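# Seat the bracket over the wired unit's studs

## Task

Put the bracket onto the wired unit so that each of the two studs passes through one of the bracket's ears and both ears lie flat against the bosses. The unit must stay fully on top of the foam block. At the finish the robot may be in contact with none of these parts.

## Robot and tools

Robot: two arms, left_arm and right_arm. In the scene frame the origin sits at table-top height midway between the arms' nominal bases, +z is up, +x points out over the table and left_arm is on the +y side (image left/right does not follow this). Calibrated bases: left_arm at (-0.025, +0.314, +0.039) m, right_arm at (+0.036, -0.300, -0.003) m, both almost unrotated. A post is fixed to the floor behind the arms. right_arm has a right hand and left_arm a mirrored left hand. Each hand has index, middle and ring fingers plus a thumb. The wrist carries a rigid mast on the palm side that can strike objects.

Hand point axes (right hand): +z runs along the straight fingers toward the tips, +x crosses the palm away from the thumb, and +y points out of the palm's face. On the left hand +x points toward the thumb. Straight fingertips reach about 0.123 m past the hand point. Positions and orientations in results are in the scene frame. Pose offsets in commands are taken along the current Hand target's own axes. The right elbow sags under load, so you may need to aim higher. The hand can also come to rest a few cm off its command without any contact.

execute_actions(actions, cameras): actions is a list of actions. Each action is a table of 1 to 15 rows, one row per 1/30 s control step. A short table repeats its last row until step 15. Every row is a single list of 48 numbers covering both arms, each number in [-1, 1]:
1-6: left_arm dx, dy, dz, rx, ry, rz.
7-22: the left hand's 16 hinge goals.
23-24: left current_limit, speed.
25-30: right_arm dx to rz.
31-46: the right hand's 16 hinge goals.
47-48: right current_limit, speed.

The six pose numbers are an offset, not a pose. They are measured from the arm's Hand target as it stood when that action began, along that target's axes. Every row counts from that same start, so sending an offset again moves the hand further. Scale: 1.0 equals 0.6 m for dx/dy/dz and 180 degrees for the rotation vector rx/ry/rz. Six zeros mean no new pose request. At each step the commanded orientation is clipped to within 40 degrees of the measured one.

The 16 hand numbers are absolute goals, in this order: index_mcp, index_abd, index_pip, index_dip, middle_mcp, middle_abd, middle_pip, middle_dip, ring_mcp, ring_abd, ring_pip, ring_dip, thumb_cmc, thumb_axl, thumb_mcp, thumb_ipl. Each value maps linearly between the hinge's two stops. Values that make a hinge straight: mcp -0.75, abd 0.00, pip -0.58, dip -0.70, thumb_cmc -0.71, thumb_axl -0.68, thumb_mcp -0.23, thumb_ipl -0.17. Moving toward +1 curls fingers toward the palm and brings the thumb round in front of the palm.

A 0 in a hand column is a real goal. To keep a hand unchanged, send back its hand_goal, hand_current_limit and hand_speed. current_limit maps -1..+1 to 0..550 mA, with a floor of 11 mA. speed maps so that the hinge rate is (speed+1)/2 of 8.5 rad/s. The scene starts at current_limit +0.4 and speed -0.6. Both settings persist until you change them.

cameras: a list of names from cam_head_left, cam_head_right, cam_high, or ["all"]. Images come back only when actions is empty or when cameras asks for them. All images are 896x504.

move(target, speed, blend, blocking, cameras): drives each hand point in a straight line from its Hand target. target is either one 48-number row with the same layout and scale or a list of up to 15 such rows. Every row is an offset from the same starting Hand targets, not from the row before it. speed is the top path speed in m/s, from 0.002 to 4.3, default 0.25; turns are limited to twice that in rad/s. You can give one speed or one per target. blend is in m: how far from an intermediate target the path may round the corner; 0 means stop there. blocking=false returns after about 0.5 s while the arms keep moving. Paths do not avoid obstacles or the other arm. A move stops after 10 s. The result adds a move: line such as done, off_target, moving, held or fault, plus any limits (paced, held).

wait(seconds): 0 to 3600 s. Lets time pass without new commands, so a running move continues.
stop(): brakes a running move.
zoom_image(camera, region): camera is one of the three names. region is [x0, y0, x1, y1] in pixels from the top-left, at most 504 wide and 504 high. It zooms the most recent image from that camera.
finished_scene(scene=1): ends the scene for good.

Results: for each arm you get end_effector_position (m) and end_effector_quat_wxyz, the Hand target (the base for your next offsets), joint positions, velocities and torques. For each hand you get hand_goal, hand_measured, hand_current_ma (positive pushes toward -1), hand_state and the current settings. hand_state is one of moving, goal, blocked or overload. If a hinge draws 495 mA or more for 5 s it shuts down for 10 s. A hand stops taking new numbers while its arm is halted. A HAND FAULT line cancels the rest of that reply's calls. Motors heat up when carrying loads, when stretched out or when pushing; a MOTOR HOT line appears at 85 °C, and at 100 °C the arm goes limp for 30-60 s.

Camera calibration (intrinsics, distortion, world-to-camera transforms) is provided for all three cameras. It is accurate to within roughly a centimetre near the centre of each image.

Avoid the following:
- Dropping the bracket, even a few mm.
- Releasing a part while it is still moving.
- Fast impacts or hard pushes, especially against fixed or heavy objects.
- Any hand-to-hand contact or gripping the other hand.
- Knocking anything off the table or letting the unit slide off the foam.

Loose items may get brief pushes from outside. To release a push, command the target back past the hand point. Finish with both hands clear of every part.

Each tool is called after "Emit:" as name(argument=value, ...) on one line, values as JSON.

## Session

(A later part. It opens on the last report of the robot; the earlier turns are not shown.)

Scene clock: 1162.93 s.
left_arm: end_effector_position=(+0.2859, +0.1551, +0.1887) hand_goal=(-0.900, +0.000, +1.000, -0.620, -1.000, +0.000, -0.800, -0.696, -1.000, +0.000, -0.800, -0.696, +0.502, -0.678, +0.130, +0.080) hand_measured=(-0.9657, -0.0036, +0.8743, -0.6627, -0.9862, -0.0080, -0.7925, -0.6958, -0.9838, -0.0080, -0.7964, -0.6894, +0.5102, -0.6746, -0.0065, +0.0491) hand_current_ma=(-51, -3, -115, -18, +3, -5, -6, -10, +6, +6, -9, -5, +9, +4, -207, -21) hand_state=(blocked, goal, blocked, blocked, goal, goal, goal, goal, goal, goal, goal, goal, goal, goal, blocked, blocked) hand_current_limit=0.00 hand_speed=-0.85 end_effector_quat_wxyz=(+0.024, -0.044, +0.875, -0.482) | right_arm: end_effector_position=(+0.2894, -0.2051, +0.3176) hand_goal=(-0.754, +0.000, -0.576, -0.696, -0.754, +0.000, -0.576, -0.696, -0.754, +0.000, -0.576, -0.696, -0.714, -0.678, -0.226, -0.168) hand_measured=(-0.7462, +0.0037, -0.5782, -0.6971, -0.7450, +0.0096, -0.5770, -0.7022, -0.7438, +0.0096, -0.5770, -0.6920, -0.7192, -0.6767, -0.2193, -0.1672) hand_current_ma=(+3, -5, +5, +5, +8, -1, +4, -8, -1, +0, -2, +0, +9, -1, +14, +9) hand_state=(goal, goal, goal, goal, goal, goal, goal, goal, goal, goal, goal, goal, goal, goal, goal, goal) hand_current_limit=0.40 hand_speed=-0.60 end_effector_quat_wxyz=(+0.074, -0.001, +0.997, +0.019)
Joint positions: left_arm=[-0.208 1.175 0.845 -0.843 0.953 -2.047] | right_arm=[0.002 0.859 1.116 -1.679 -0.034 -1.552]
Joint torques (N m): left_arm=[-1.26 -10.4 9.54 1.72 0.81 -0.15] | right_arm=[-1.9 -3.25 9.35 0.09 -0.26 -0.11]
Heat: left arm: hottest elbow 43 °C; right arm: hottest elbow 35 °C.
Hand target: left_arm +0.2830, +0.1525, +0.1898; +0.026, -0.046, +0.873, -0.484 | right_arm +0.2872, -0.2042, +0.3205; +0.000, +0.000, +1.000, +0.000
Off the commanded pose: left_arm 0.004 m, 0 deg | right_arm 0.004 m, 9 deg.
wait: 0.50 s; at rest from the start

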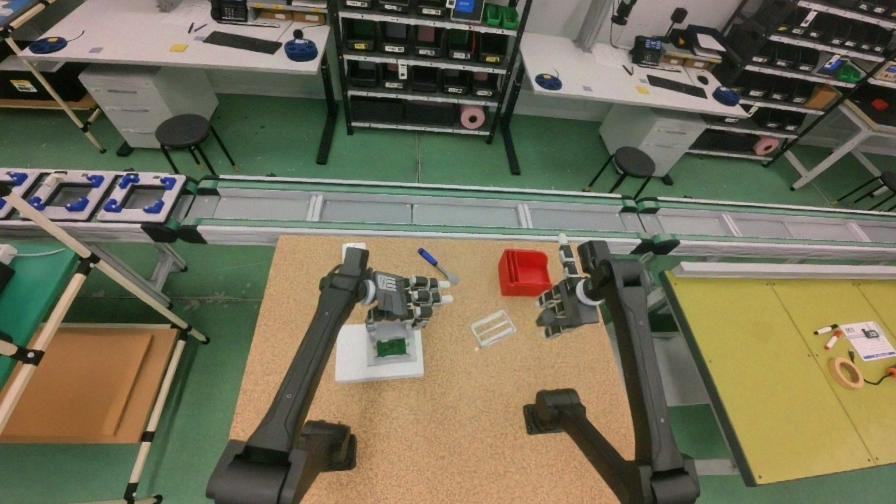

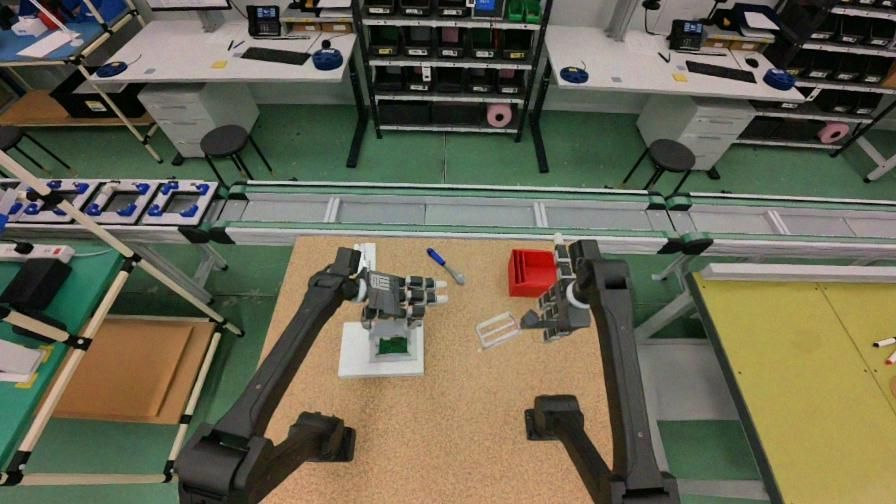

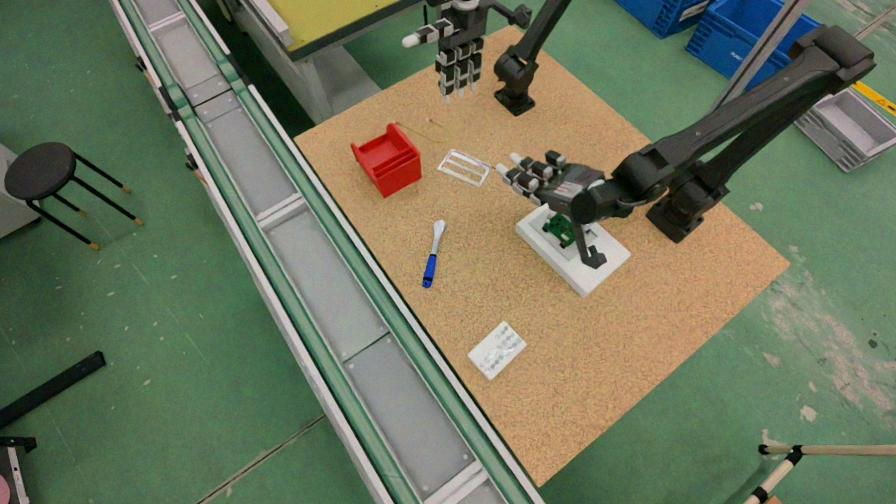

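Emit:
move(target=[0.00541,0.05462,0.0384,0,0,0,-0.9,0,1.0,-0.62,-1,0,-0.8,-0.6957,-1,0,-0.8,-0.6957,0.5014,-0.678,0.13,0.08,0.0,-0.85,0,0,0,0,0,0,-0.754,0,-0.576,-0.696,-0.754,0,-0.576,-0.696,-0.754,0,-0.576,-0.696,-0.714,-0.678,-0.226,-0.168,0.4,-0.6], speed=0.04, cameras=["all"])

Emit:
zoom_image(camera="cam_head_right", region=[350, 310, 430, 370])

Emit:
zoom_image(camera="cam_head_left", region=[350, 310, 430, 370])

Emit:
zoom_image(camera="cam_high", region=[520, 180, 620, 280])

Scene clock: 1192.90 s.
left_arm: end_effector_position=(+0.2830, +0.1542, +0.1539) hand_goal=(-0.900, +0.000, +1.000, -0.620, -1.000, +0.000, -0.800, -0.696, -1.000, +0.000, -0.800, -0.696, +0.502, -0.678, +0.130, +0.080) hand_measured=(-0.9657, -0.0036, +0.8730, -0.6627, -0.9850, -0.0080, -0.7912, -0.6958, -0.9838, -0.0080, -0.7951, -0.6894, +0.5102, -0.6746, -0.0065, +0.0491) hand_current_ma=(-53, -9, -109, -17, +10, -7, -10, -3, +0, +7, -11, -4, +2, +4, -205, -19) hand_state=(blocked, goal, blocked, blocked, goal, goal, goal, goal, goal, goal, goal, goal, goal, goal, blocked, blocked) hand_current_limit=0.00 hand_speed=-0.85 end_effector_quat_wxyz=(+0.032, -0.042, +0.874, -0.483) | right_arm: end_effector_position=(+0.2894, -0.2051, +0.3176) hand_goal=(-0.754, +0.000, -0.576, -0.696, -0.754, +0.000, -0.576, -0.696, -0.754, +0.000, -0.576, -0.696, -0.714, -0.678, -0.226, -0.168) hand_measured=(-0.7462, +0.0037, -0.5782, -0.6971, -0.7450, +0.0081, -0.5757, -0.7022, -0.7450, +0.0110, -0.5782, -0.6920, -0.7205, -0.6777, -0.2193, -0.1681) hand_current_ma=(+3, +1, +6, +8, +13, +10, +12, -6, +4, -1, -6, +7, +8, -1, +14, +8) hand_state=(goal, goal, goal, goal, goal, goal, goal, goal, goal, goal, goal, goal, goal, goal, goal, goal) hand_current_limit=0.40 hand_speed=-0.60 end_effector_quat_wxyz=(+0.074, -0.001, +0.997, +0.019)
Joint positions: left_arm=[-0.213 1.193 0.758 -0.71 0.948 -2.062] | right_arm=[0.002 0.859 1.116 -1.679 -0.034 -1.552]
Joint torques (N m): left_arm=[-1.61 -8.59 9.39 1.77 0.84 -0.17] | right_arm=[-1.9 -3.19 9.35 0.1 -0.26 -0.11]
Heat: left arm: hottest elbow 43 °C; right arm: hottest elbow 35 °C.
Hand target: left_arm +0.2800, +0.1500, +0.1499; +0.026, -0.046, +0.873, -0.484 | right_arm +0.2872, -0.2042, +0.3205; +0.000, +0.000, +1.000, +0.000
Off the commanded pose: left_arm 0.007 m, 1 deg | right_arm 0.004 m, 9 deg.
joint sent to its limit (left arm) — joint 6 (wrist roll), lower limit. The joint targets still meet the commanded pose.
joint sent to its limit (right arm) — joint 4 (wrist pitch), lower limit. The joint targets are off in orientation, not in position.
move: done

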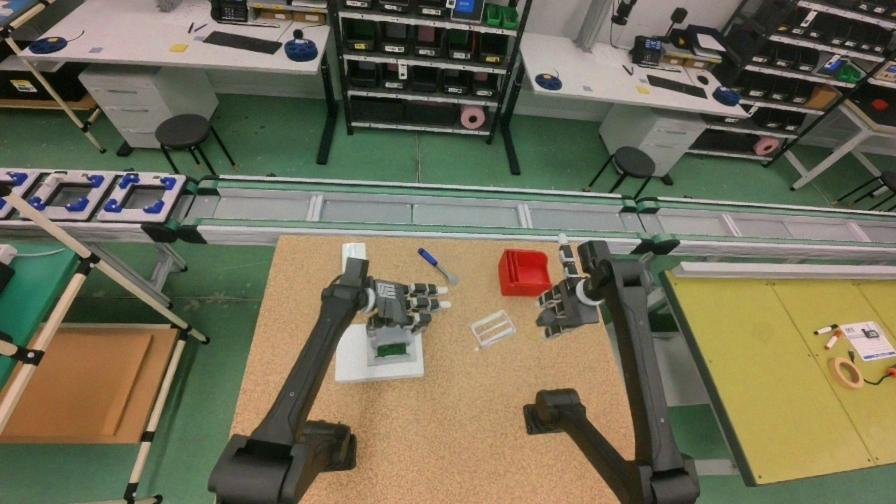

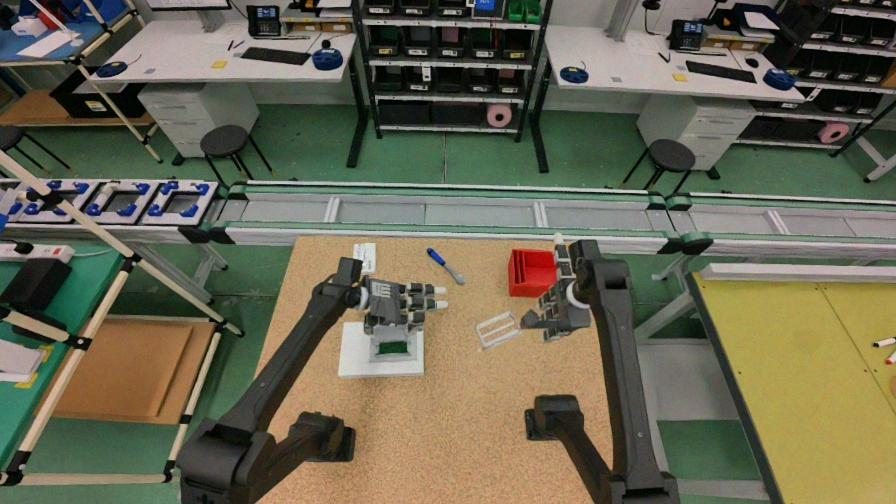

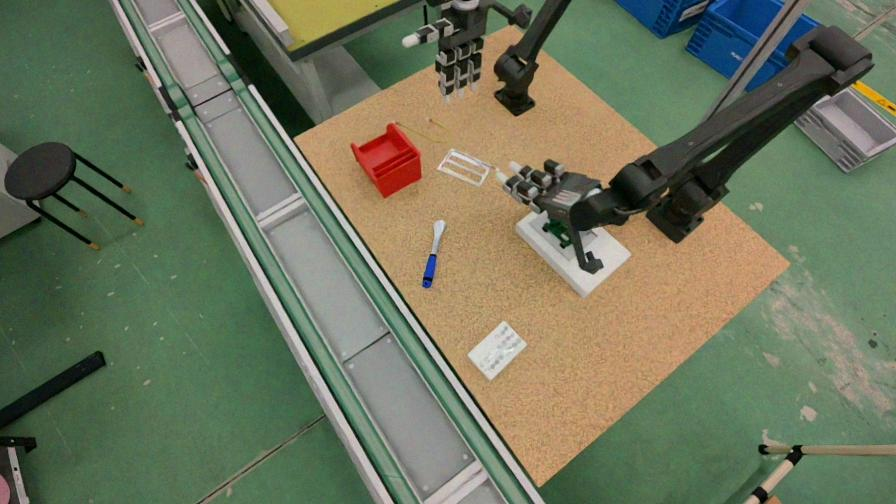

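Scaled by 6.300 from the camera's image (finer frame: 1280x720).

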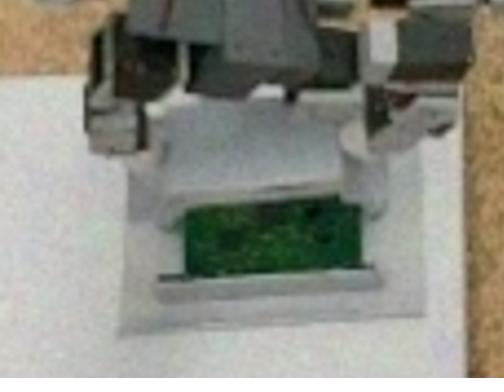

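Scaled by 6.300 from the camera's image (finer frame: 1280x720).

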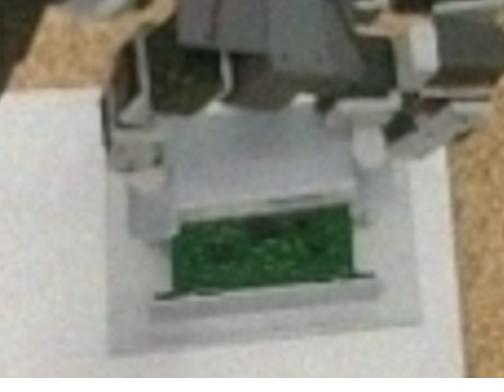

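Scaled by 5.040 from the camera's image (finer frame: 1280x720).

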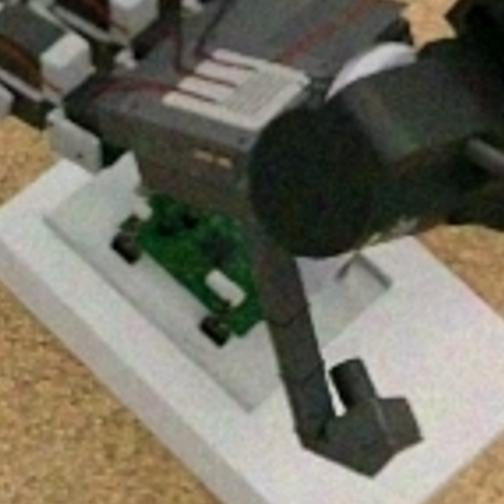

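Emit:
move(target=[0.00031,0.03997,0.0285,0,0,0,-0.9,0,1.0,-0.62,-1,0,-0.8,-0.6957,-1,0,-0.8,-0.6957,0.5014,-0.678,0.13,0.08,0.0,-0.85,0,0,0,0,0,0,-0.754,0,-0.576,-0.696,-0.754,0,-0.576,-0.696,-0.754,0,-0.576,-0.696,-0.714,-0.678,-0.226,-0.168,0.4,-0.6], speed=0.04, cameras=["all"])

Emit:
zoom_image(camera="cam_head_right", region=[360, 315, 425, 365])

Emit:
zoom_image(camera="cam_head_left", region=[360, 315, 425, 365])

Emit:
zoom_image(camera="cam_high", region=[530, 190, 600, 260])

Scene clock: 1200.63 s.
left_arm: end_effector_position=(+0.2840, +0.1531, +0.1247) hand_goal=(-0.900, +0.000, +1.000, -0.620, -1.000, +0.000, -0.800, -0.696, -1.000, +0.000, -0.800, -0.696, +0.502, -0.678, +0.130, +0.080) hand_measured=(-0.9669, -0.0036, +0.8730, -0.6627, -0.9850, -0.0080, -0.7925, -0.6958, -0.9838, -0.0080, -0.7964, -0.6894, +0.5102, -0.6746, -0.0065, +0.0482) hand_current_ma=(-52, +0, -110, -20, +4, -4, -8, -7, -4, +9, -13, -8, -2, +1, -210, -17) hand_state=(blocked, goal, blocked, blocked, goal, goal, goal, goal, goal, goal, goal, goal, goal, goal, blocked, blocked) hand_current_limit=0.00 hand_speed=-0.85 end_effector_quat_wxyz=(+0.032, -0.041, +0.874, -0.483) | right_arm: end_effector_position=(+0.2894, -0.2051, +0.3176) hand_goal=(-0.754, +0.000, -0.576, -0.696, -0.754, +0.000, -0.576, -0.696, -0.754, +0.000, -0.576, -0.696, -0.714, -0.678, -0.226, -0.168) hand_measured=(-0.7462, +0.0023, -0.5782, -0.6971, -0.7450, +0.0081, -0.5770, -0.7009, -0.7462, +0.0125, -0.5770, -0.6932, -0.7205, -0.6767, -0.2193, -0.1681) hand_current_ma=(-5, +4, +6, +3, +4, +9, +13, -6, -2, -2, +1, +2, +4, +2, +14, +15) hand_state=(goal, goal, goal, goal, goal, goal, goal, goal, goal, goal, goal, goal, goal, goal, goal, goal) hand_current_limit=0.40 hand_speed=-0.60 end_effector_quat_wxyz=(+0.074, -0.001, +0.997, +0.019)
Joint positions: left_arm=[-0.216 1.241 0.71 -0.612 0.948 -2.063] | right_arm=[0.002 0.859 1.116 -1.679 -0.034 -1.552]
Joint torques (N m): left_arm=[-1.73 -8.82 8.9 1.78 0.84 -0.14] | right_arm=[-1.85 -3.19 9.35 0.12 -0.27 -0.11]
Heat: left arm: hottest elbow 42 °C; right arm: hottest elbow 35 °C.
Hand target: left_arm +0.2801, +0.1482, +0.1205; +0.026, -0.046, +0.873, -0.484 | right_arm +0.2872, -0.2042, +0.3205; +0.000, +0.000, +1.000, +0.000
Off the commanded pose: left_arm 0.008 m, 1 deg | right_arm 0.004 m, 9 deg.
joint sent to its limit (left arm) — joint 6 (wrist roll), lower limit. The joint targets still meet the commanded pose.
joint sent to its limit (right arm) — joint 4 (wrist pitch), lower limit. The joint targets are off in orientation, not in position.
move: done

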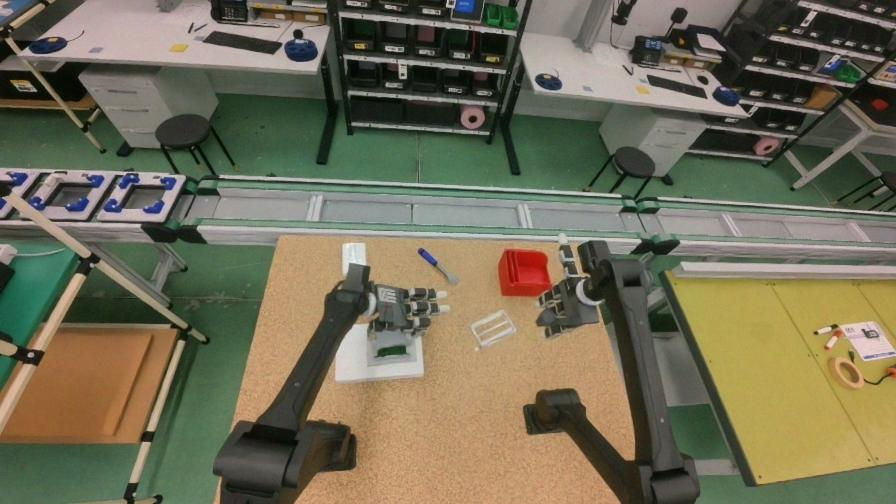

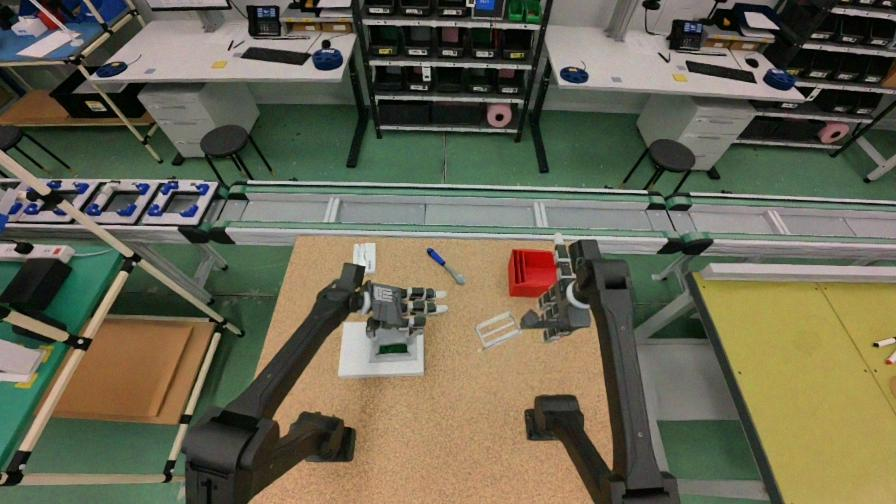

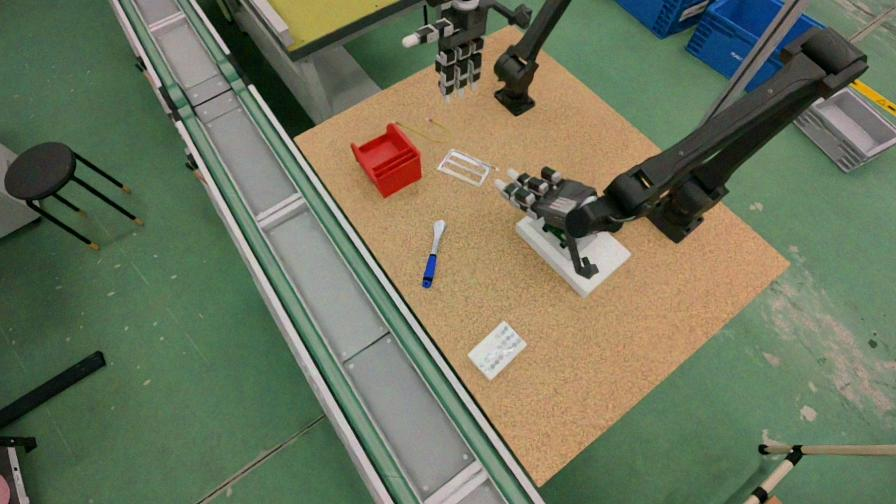

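Scaled by 7.754 from the camera's image (finer frame: 1280x720).

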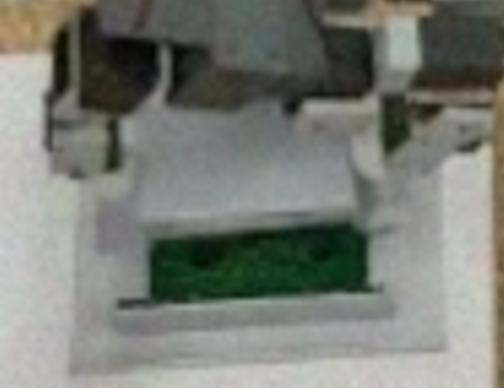

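Scaled by 7.754 from the camera's image (finer frame: 1280x720).

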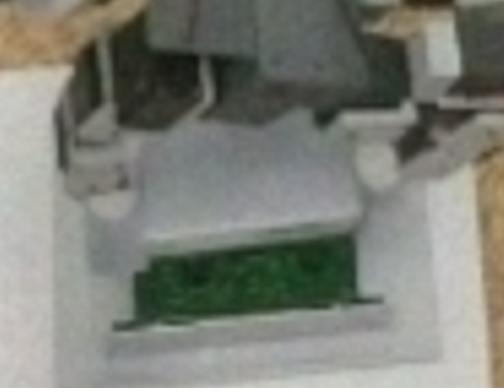

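Scaled by 7.200 from the camera's image (finer frame: 1280x720).

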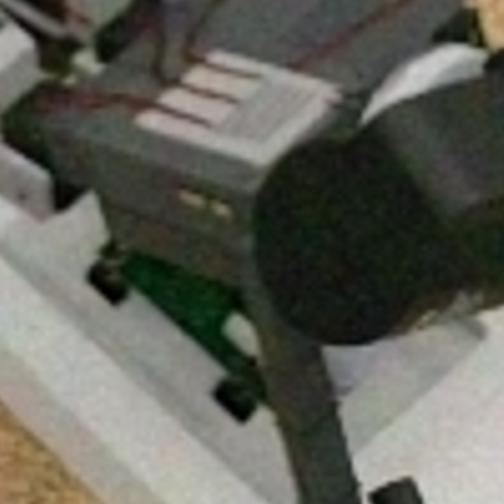

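Emit:
move(target=[0.00183,0.02,0.01424,0,0,0,-0.9,0,1.0,-0.62,-1,0,-0.8,-0.6957,-1,0,-0.8,-0.6957,0.5014,-0.678,0.13,0.08,0.0,-0.85,0,0,0,0,0,0,-0.754,0,-0.576,-0.696,-0.754,0,-0.576,-0.696,-0.754,0,-0.576,-0.696,-0.714,-0.678,-0.226,-0.168,0.4,-0.6], speed=0.03, cameras=["all"])

Emit:
zoom_image(camera="cam_head_right", region=[360, 315, 425, 365])

Emit:
zoom_image(camera="cam_head_left", region=[360, 315, 425, 365])

Emit:
zoom_image(camera="cam_high", region=[530, 190, 600, 260])

Scene clock: 1213.60 s.
left_arm: end_effector_position=(+0.2851, +0.1519, +0.1133) hand_goal=(-0.900, +0.000, +1.000, -0.620, -1.000, +0.000, -0.800, -0.696, -1.000, +0.000, -0.800, -0.696, +0.502, -0.678, +0.130, +0.080) hand_measured=(-0.9681, -0.0036, +0.8845, -0.6627, -0.9850, -0.0065, -0.7925, -0.6958, -0.9838, -0.0080, -0.7964, -0.6894, +0.5102, -0.6735, -0.0065, +0.0415) hand_current_ma=(-56, -5, -95, -14, +4, -6, -5, -9, +3, +9, -7, -9, +4, +4, -200, -27) hand_state=(blocked, goal, blocked, blocked, goal, goal, goal, goal, goal, goal, goal, goal, goal, goal, blocked, blocked) hand_current_limit=0.00 hand_speed=-0.85 end_effector_quat_wxyz=(+0.034, -0.038, +0.873, -0.484) | right_arm: end_effector_position=(+0.2894, -0.2051, +0.3176) hand_goal=(-0.754, +0.000, -0.576, -0.696, -0.754, +0.000, -0.576, -0.696, -0.754, +0.000, -0.576, -0.696, -0.714, -0.678, -0.226, -0.168) hand_measured=(-0.7462, +0.0023, -0.5770, -0.6971, -0.7450, +0.0096, -0.5757, -0.7022, -0.7450, +0.0110, -0.5770, -0.6920, -0.7217, -0.6777, -0.2193, -0.1681) hand_current_ma=(+7, +3, +7, +7, +7, +1, +12, -5, -3, -1, -2, +8, +4, -1, +4, +10) hand_state=(goal, goal, goal, goal, goal, goal, goal, goal, goal, goal, goal, goal, goal, goal, goal, goal) hand_current_limit=0.40 hand_speed=-0.60 end_effector_quat_wxyz=(+0.074, -0.001, +0.997, +0.019)
Joint positions: left_arm=[-0.218 1.261 0.691 -0.563 0.948 -2.065] | right_arm=[0.002 0.859 1.116 -1.679 -0.034 -1.552]
Joint torques (N m): left_arm=[-1.73 -8.64 8.36 1.8 0.85 -0.11] | right_arm=[-1.85 -3.25 9.35 0.1 -0.26 -0.11]
Heat: left arm: hottest elbow 42 °C; right arm: hottest elbow 35 °C.
Hand target: left_arm +0.2791, +0.1471, +0.1057; +0.026, -0.046, +0.873, -0.484 | right_arm +0.2872, -0.2042, +0.3205; +0.000, +0.000, +1.000, +0.000
Off the commanded pose: left_arm 0.011 m, 1 deg | right_arm 0.004 m, 9 deg.
joint sent to its limit (left arm) — joint 6 (wrist roll), lower limit. The joint targets still meet the commanded pose.
joint sent to its limit (right arm) — joint 4 (wrist pitch), lower limit. The joint targets are off in orientation, not in position.
move: off_target (left_arm)

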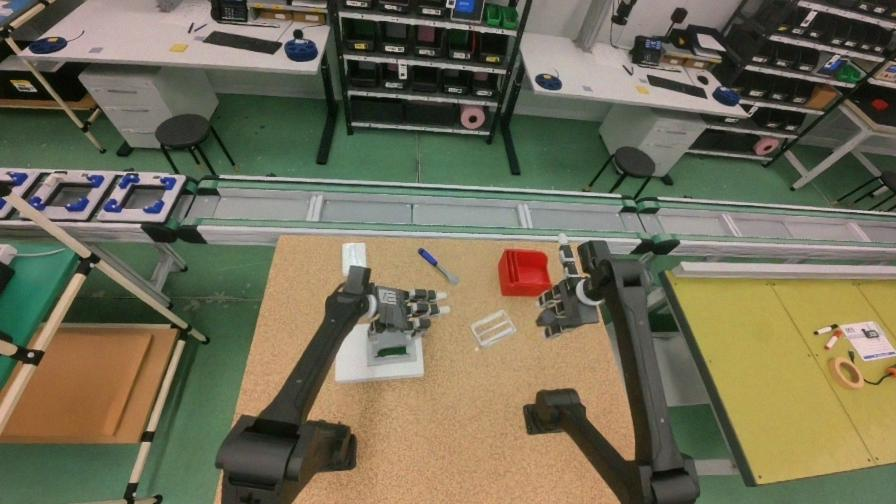

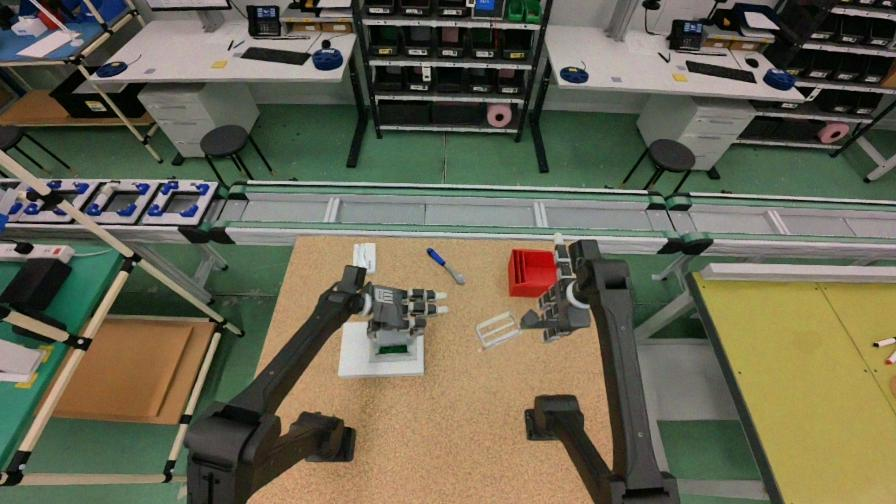

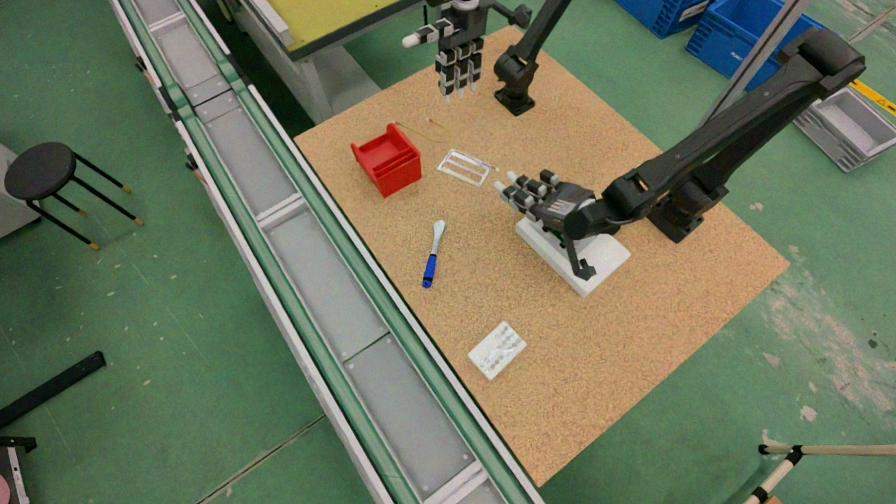

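Scaled by 7.754 from the camera's image (finer frame: 1280x720).

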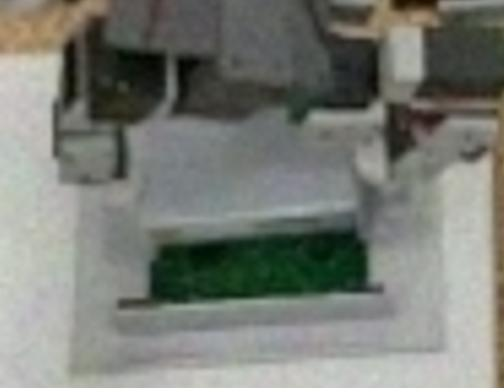

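Scaled by 7.754 from the camera's image (finer frame: 1280x720).

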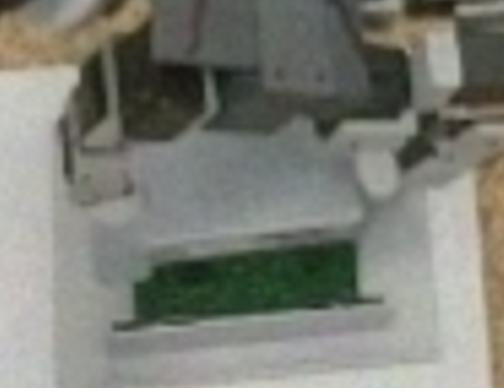

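Scaled by 7.200 from the camera's image (finer frame: 1280x720).

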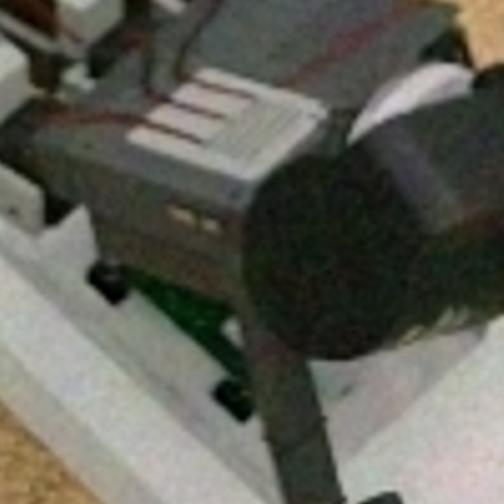

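Emit:
move(target=[0.0049,0.00072,-0.00115,0,0,0,-0.9,0,1.0,-0.62,-1,0,-0.8,-0.6957,-1,0,-0.8,-0.6957,0.5014,-0.678,0.13,0.08,0.0,-0.85,0,0,0,0,0,0,-0.754,0,-0.576,-0.696,-0.754,0,-0.576,-0.696,-0.754,0,-0.576,-0.696,-0.714,-0.678,-0.226,-0.168,0.4,-0.6], speed=0.02)

Scene clock: 1230.33 s.
left_arm: end_effector_position=(+0.2839, +0.1520, +0.1123) hand_goal=(-0.900, +0.000, +1.000, -0.620, -1.000, +0.000, -0.800, -0.696, -1.000, +0.000, -0.800, -0.696, +0.502, -0.678, +0.130, +0.080) hand_measured=(-0.9717, -0.0036, +0.8935, -0.6627, -0.9850, -0.0080, -0.7925, -0.6958, -0.9838, -0.0080, -0.7964, -0.6894, +0.5102, -0.6746, -0.0075, +0.0396) hand_current_ma=(-58, -4, -90, -15, +6, -1, -9, -4, -4, +4, -8, -2, +8, +6, -210, -22) hand_state=(blocked, goal, blocked, blocked, goal, goal, goal, goal, goal, goal, goal, goal, goal, goal, blocked, blocked) hand_current_limit=0.00 hand_speed=-0.85 end_effector_quat_wxyz=(+0.033, -0.040, +0.873, -0.484) | right_arm: end_effector_position=(+0.2894, -0.2051, +0.3176) hand_goal=(-0.754, +0.000, -0.576, -0.696, -0.754, +0.000, -0.576, -0.696, -0.754, +0.000, -0.576, -0.696, -0.714, -0.678, -0.226, -0.168) hand_measured=(-0.7462, +0.0023, -0.5782, -0.6971, -0.7462, +0.0081, -0.5770, -0.7022, -0.7462, +0.0096, -0.5770, -0.6920, -0.7205, -0.6767, -0.2183, -0.1681) hand_current_ma=(-1, +4, +5, +7, +4, +7, +7, -6, +0, +2, +2, +13, +4, -3, +5, +10) hand_state=(goal, goal, goal, goal, goal, goal, goal, goal, goal, goal, goal, goal, goal, goal, goal, goal) hand_current_limit=0.40 hand_speed=-0.60 end_effector_quat_wxyz=(+0.074, -0.001, +0.997, +0.019)
Joint positions: left_arm=[-0.218 1.261 0.687 -0.562 0.948 -2.068] | right_arm=[0.002 0.859 1.116 -1.679 -0.034 -1.552]
Joint torques (N m): left_arm=[-1.55 -9.47 7.94 1.61 0.84 -0.1] | right_arm=[-1.85 -3.19 9.36 0.09 -0.26 -0.11]
Heat: left arm: hottest elbow 41 °C; right arm: hottest elbow 35 °C.
Hand target: left_arm +0.2761, +0.1477, +0.1058; +0.026, -0.046, +0.873, -0.484 | right_arm +0.2872, -0.2042, +0.3205; +0.000, +0.000, +1.000, +0.000
Off the commanded pose: left_arm 0.011 m, 1 deg | right_arm 0.004 m, 9 deg.
joint sent to its limit (left arm) — joint 6 (wrist roll), lower limit. The joint targets still meet the commanded pose.
joint sent to its limit (right arm) — joint 4 (wrist pitch), lower limit. The joint targets are off in orientation, not in position.
move: off_target (left_arm)

Emit:
move(target=[0.0033,0.00018,-0.0003,0,0,0,-0.9,0,1.0,-0.62,-1,0,-0.8,-0.6957,-1,0,-0.8,-0.6957,0.5014,-0.678,0.13,0.08,0.0,-0.85,0,0,0,0,0,0,-0.754,0,-0.576,-0.696,-0.754,0,-0.576,-0.696,-0.754,0,-0.576,-0.696,-0.714,-0.678,-0.226,-0.168,0.4,-0.6], speed=0.02, cameras=["all"])

Emit:
zoom_image(camera="cam_head_right", region=[360, 315, 425, 365])

Emit:
zoom_image(camera="cam_head_left", region=[360, 315, 425, 365])

Emit:
zoom_image(camera="cam_high", region=[530, 190, 600, 260])

Scene clock: 1238.80 s.
left_arm: end_effector_position=(+0.2824, +0.1521, +0.1112) hand_goal=(-0.900, +0.000, +1.000, -0.620, -1.000, +0.000, -0.800, -0.696, -1.000, +0.000, -0.800, -0.696, +0.502, -0.678, +0.130, +0.080) hand_measured=(-0.9742, -0.0065, +0.8999, -0.6614, -0.9850, -0.0080, -0.7925, -0.6958, -0.9838, -0.0080, -0.7951, -0.6907, +0.5102, -0.6746, -0.0075, +0.0377) hand_current_ma=(-65, -6, -75, -17, +9, -1, -7, -12, +2, +4, -14, -3, +7, +7, -210, -31) hand_state=(blocked, goal, blocked, blocked, goal, goal, goal, goal, goal, goal, goal, goal, goal, goal, blocked, blocked) hand_current_limit=0.00 hand_speed=-0.85 end_effector_quat_wxyz=(+0.032, -0.041, +0.873, -0.485) | right_arm: end_effector_position=(+0.2894, -0.2051, +0.3176) hand_goal=(-0.754, +0.000, -0.576, -0.696, -0.754, +0.000, -0.576, -0.696, -0.754, +0.000, -0.576, -0.696, -0.714, -0.678, -0.226, -0.168) hand_measured=(-0.7462, +0.0037, -0.5782, -0.6983, -0.7450, +0.0081, -0.5757, -0.7022, -0.7450, +0.0110, -0.5782, -0.6932, -0.7217, -0.6767, -0.2193, -0.1672) hand_current_ma=(+3, +9, +3, +4, +5, +2, +8, -9, +1, +6, +4, +3, -2, -5, +4, +11) hand_state=(goal, goal, goal, goal, goal, goal, goal, goal, goal, goal, goal, goal, goal, goal, goal, goal) hand_current_limit=0.40 hand_speed=-0.60 end_effector_quat_wxyz=(+0.074, -0.001, +0.997, +0.019)
Joint positions: left_arm=[-0.218 1.261 0.684 -0.561 0.95 -2.069] | right_arm=[0.002 0.859 1.116 -1.679 -0.034 -1.552]
Joint torques (N m): left_arm=[-1.79 -9.7 7.86 1.66 0.84 -0.09] | right_arm=[-1.85 -3.25 9.36 0.09 -0.26 -0.11]
Heat: left arm: hottest elbow 41 °C; right arm: hottest elbow 35 °C.
Hand target: left_arm +0.2741, +0.1477, +0.1058; +0.026, -0.046, +0.873, -0.484 | right_arm +0.2872, -0.2042, +0.3205; +0.000, +0.000, +1.000, +0.000
Off the commanded pose: left_arm 0.011 m, 1 deg | right_arm 0.004 m, 9 deg.
joint sent to its limit (left arm) — joint 6 (wrist roll), lower limit. The joint targets still meet the commanded pose.
joint sent to its limit (right arm) — joint 4 (wrist pitch), lower limit. The joint targets are off in orientation, not in position.
move: off_target (left_arm)

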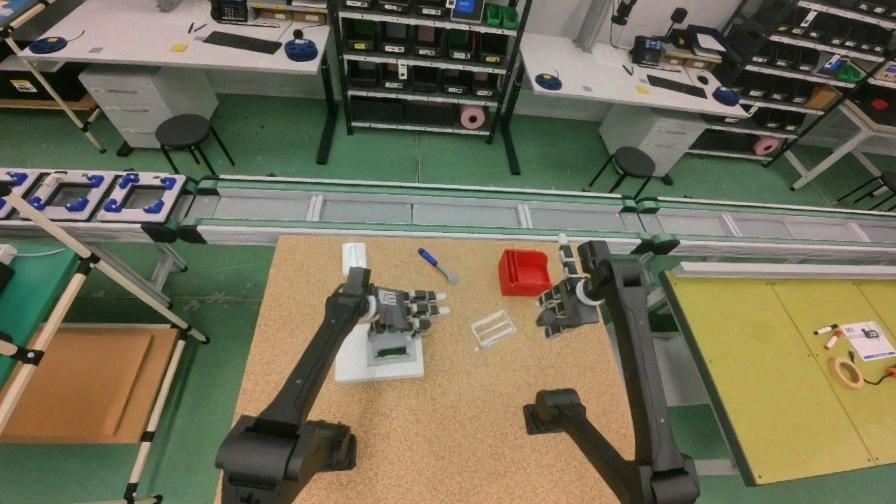

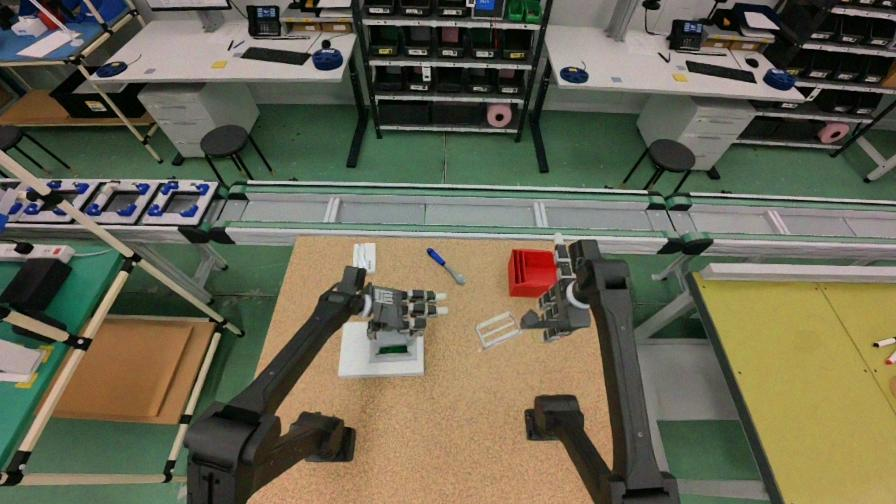

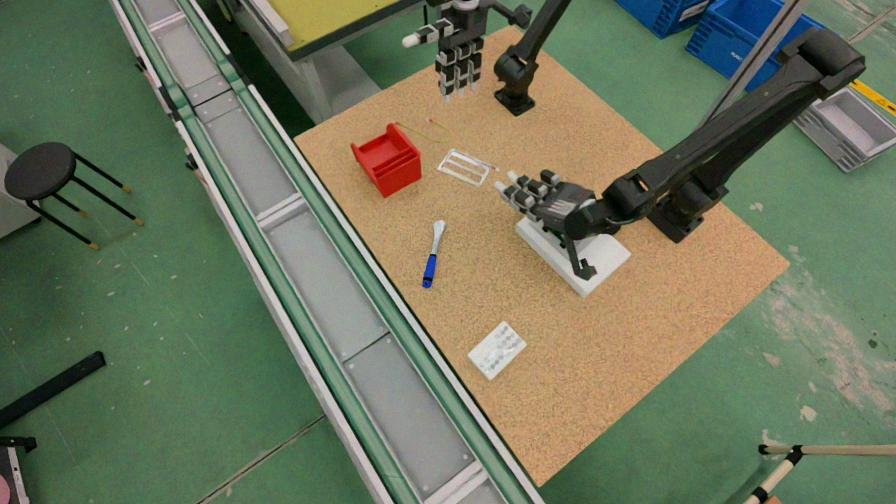

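Scaled by 7.754 from the camera's image (finer frame: 1280x720).

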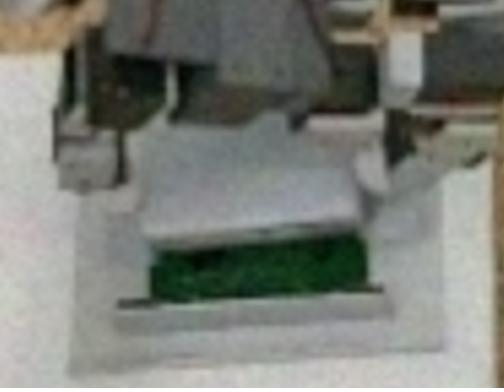

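Scaled by 7.754 from the camera's image (finer frame: 1280x720).

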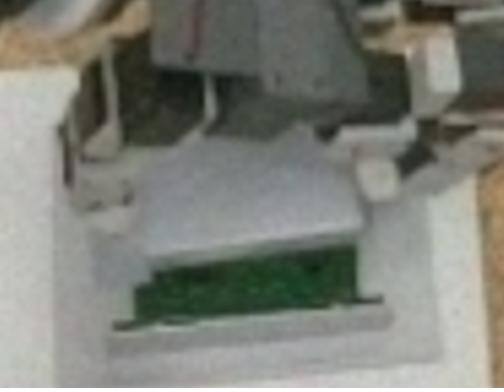

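Scaled by 7.200 from the camera's image (finer frame: 1280x720).

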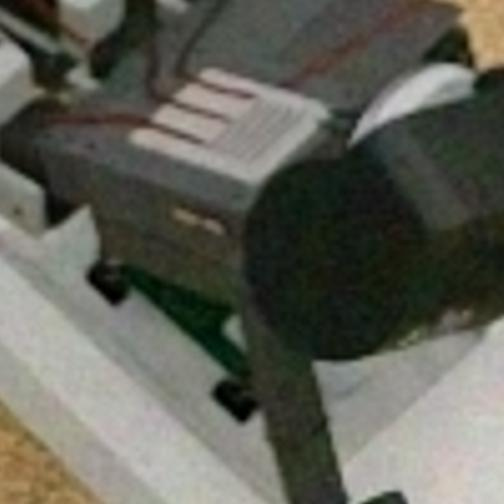

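Emit:
zoom_image(camera="cam_head_left", region=[367, 328, 415, 360])

Emit:
zoom_image(camera="cam_head_right", region=[369, 328, 417, 360])

Scaled by 10.500 from the camera's image (finer frame: 1280x720).

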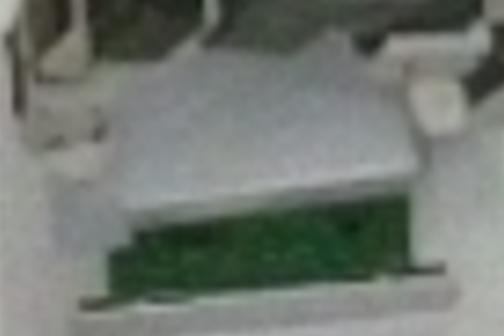

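Scaled by 10.500 from the camera's image (finer frame: 1280x720).

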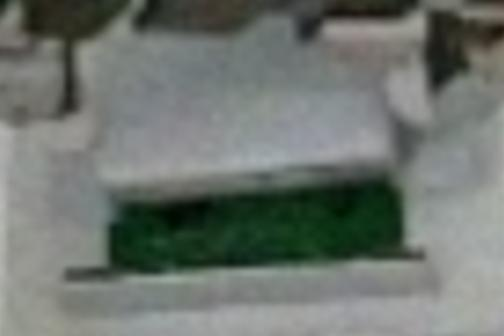

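Emit:
move(target=[0,-0.02403,-0.01502,0,0,0,-0.9,0,1.0,-0.62,-1,0,-0.8,-0.6957,-1,0,-0.8,-0.6957,0.5014,-0.678,0.13,0.08,0.0,-0.85,0,0,0,0,0,0,-0.754,0,-0.576,-0.696,-0.754,0,-0.576,-0.696,-0.754,0,-0.576,-0.696,-0.714,-0.678,-0.226,-0.168,0.4,-0.6], speed=0.02, cameras=["all"])

Emit:
zoom_image(camera="cam_head_left", region=[367, 328, 415, 360])

Emit:
zoom_image(camera="cam_head_right", region=[369, 328, 417, 360])

Scene clock: 1260.27 s.
left_arm: end_effector_position=(+0.2763, +0.1525, +0.1161) hand_goal=(-0.900, +0.000, +1.000, -0.620, -1.000, +0.000, -0.800, -0.696, -1.000, +0.000, -0.800, -0.696, +0.502, -0.678, +0.130, +0.080) hand_measured=(-0.9742, -0.0065, +0.8986, -0.6627, -0.9850, -0.0080, -0.7925, -0.6958, -0.9838, -0.0080, -0.7964, -0.6894, +0.5102, -0.6746, -0.0075, +0.0377) hand_current_ma=(-63, -6, -76, -16, +1, -7, -11, -6, +2, +9, -7, -5, +5, +5, -208, -30) hand_state=(blocked, goal, blocked, blocked, goal, goal, goal, goal, goal, goal, goal, goal, goal, goal, blocked, blocked) hand_current_limit=0.00 hand_speed=-0.85 end_effector_quat_wxyz=(+0.027, -0.042, +0.874, -0.484) | right_arm: end_effector_position=(+0.2894, -0.2051, +0.3176) hand_goal=(-0.754, +0.000, -0.576, -0.696, -0.754, +0.000, -0.576, -0.696, -0.754, +0.000, -0.576, -0.696, -0.714, -0.678, -0.226, -0.168) hand_measured=(-0.7474, +0.0023, -0.5782, -0.6971, -0.7450, +0.0081, -0.5770, -0.7009, -0.7450, +0.0110, -0.5770, -0.6932, -0.7205, -0.6767, -0.2193, -0.1672) hand_current_ma=(+7, +8, +0, +1, +11, +2, +10, -8, +1, +0, +3, -1, +13, -4, +5, +6) hand_state=(goal, goal, goal, goal, goal, goal, goal, goal, goal, goal, goal, goal, goal, goal, goal, goal) hand_current_limit=0.40 hand_speed=-0.60 end_effector_quat_wxyz=(+0.074, -0.001, +0.997, +0.019)
Joint positions: left_arm=[-0.22 1.241 0.684 -0.591 0.95 -2.069] | right_arm=[0.002 0.859 1.116 -1.679 -0.034 -1.552]
Joint torques (N m): left_arm=[-1.96 -10.7 10.36 0.87 0.83 -0.09] | right_arm=[-1.85 -3.19 9.36 0.1 -0.26 -0.1]
Heat: left arm: hottest elbow 40 °C; right arm: hottest elbow 35 °C.
Hand target: left_arm +0.2741, +0.1476, +0.1228; +0.026, -0.046, +0.873, -0.484 | right_arm +0.2872, -0.2042, +0.3205; +0.000, +0.000, +1.000, +0.000
Off the commanded pose: left_arm 0.009 m, 0 deg | right_arm 0.004 m, 9 deg.
joint sent to its limit (left arm) — joint 6 (wrist roll), lower limit. The joint targets still meet the commanded pose.
joint sent to its limit (right arm) — joint 4 (wrist pitch), lower limit. The joint targets are off in orientation, not in position.
move: done

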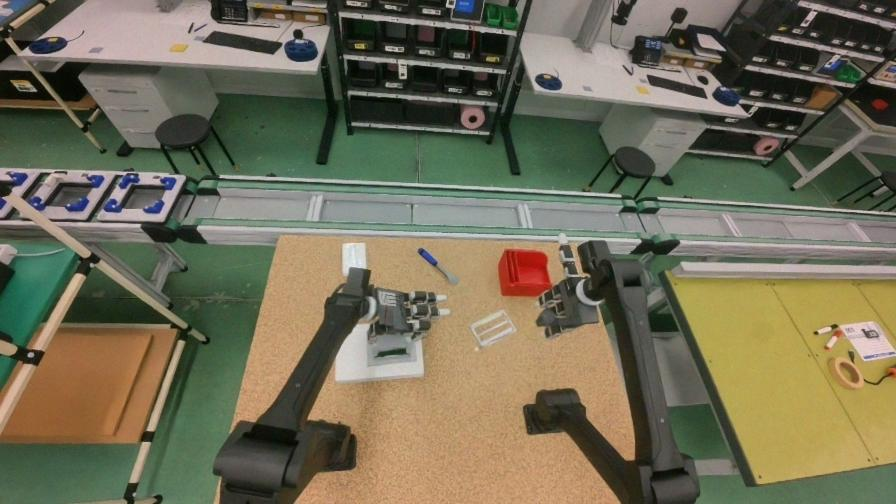

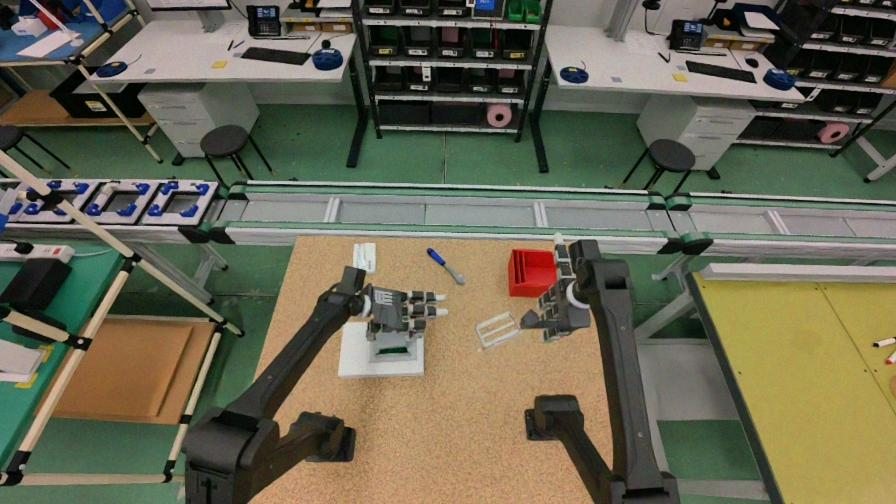

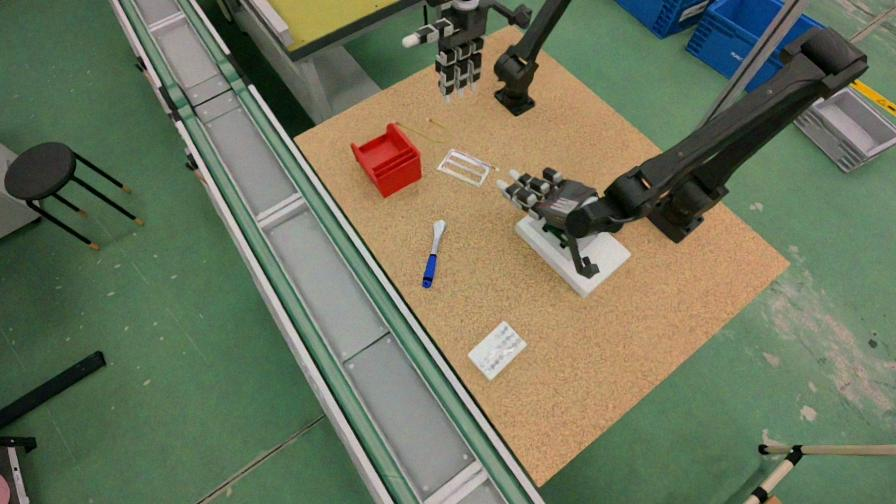

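Scaled by 10.500 from the camera's image (finer frame: 1280x720).

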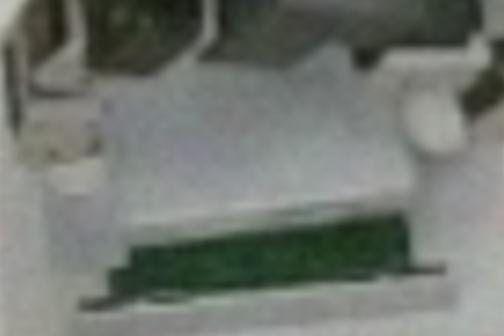

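Scaled by 10.500 from the camera's image (finer frame: 1280x720).

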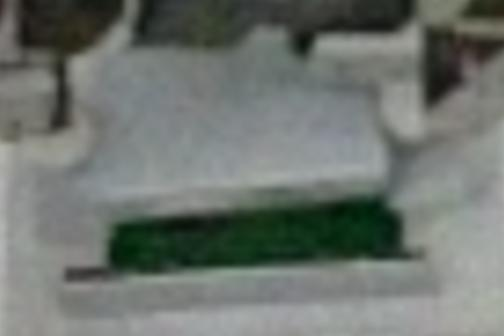

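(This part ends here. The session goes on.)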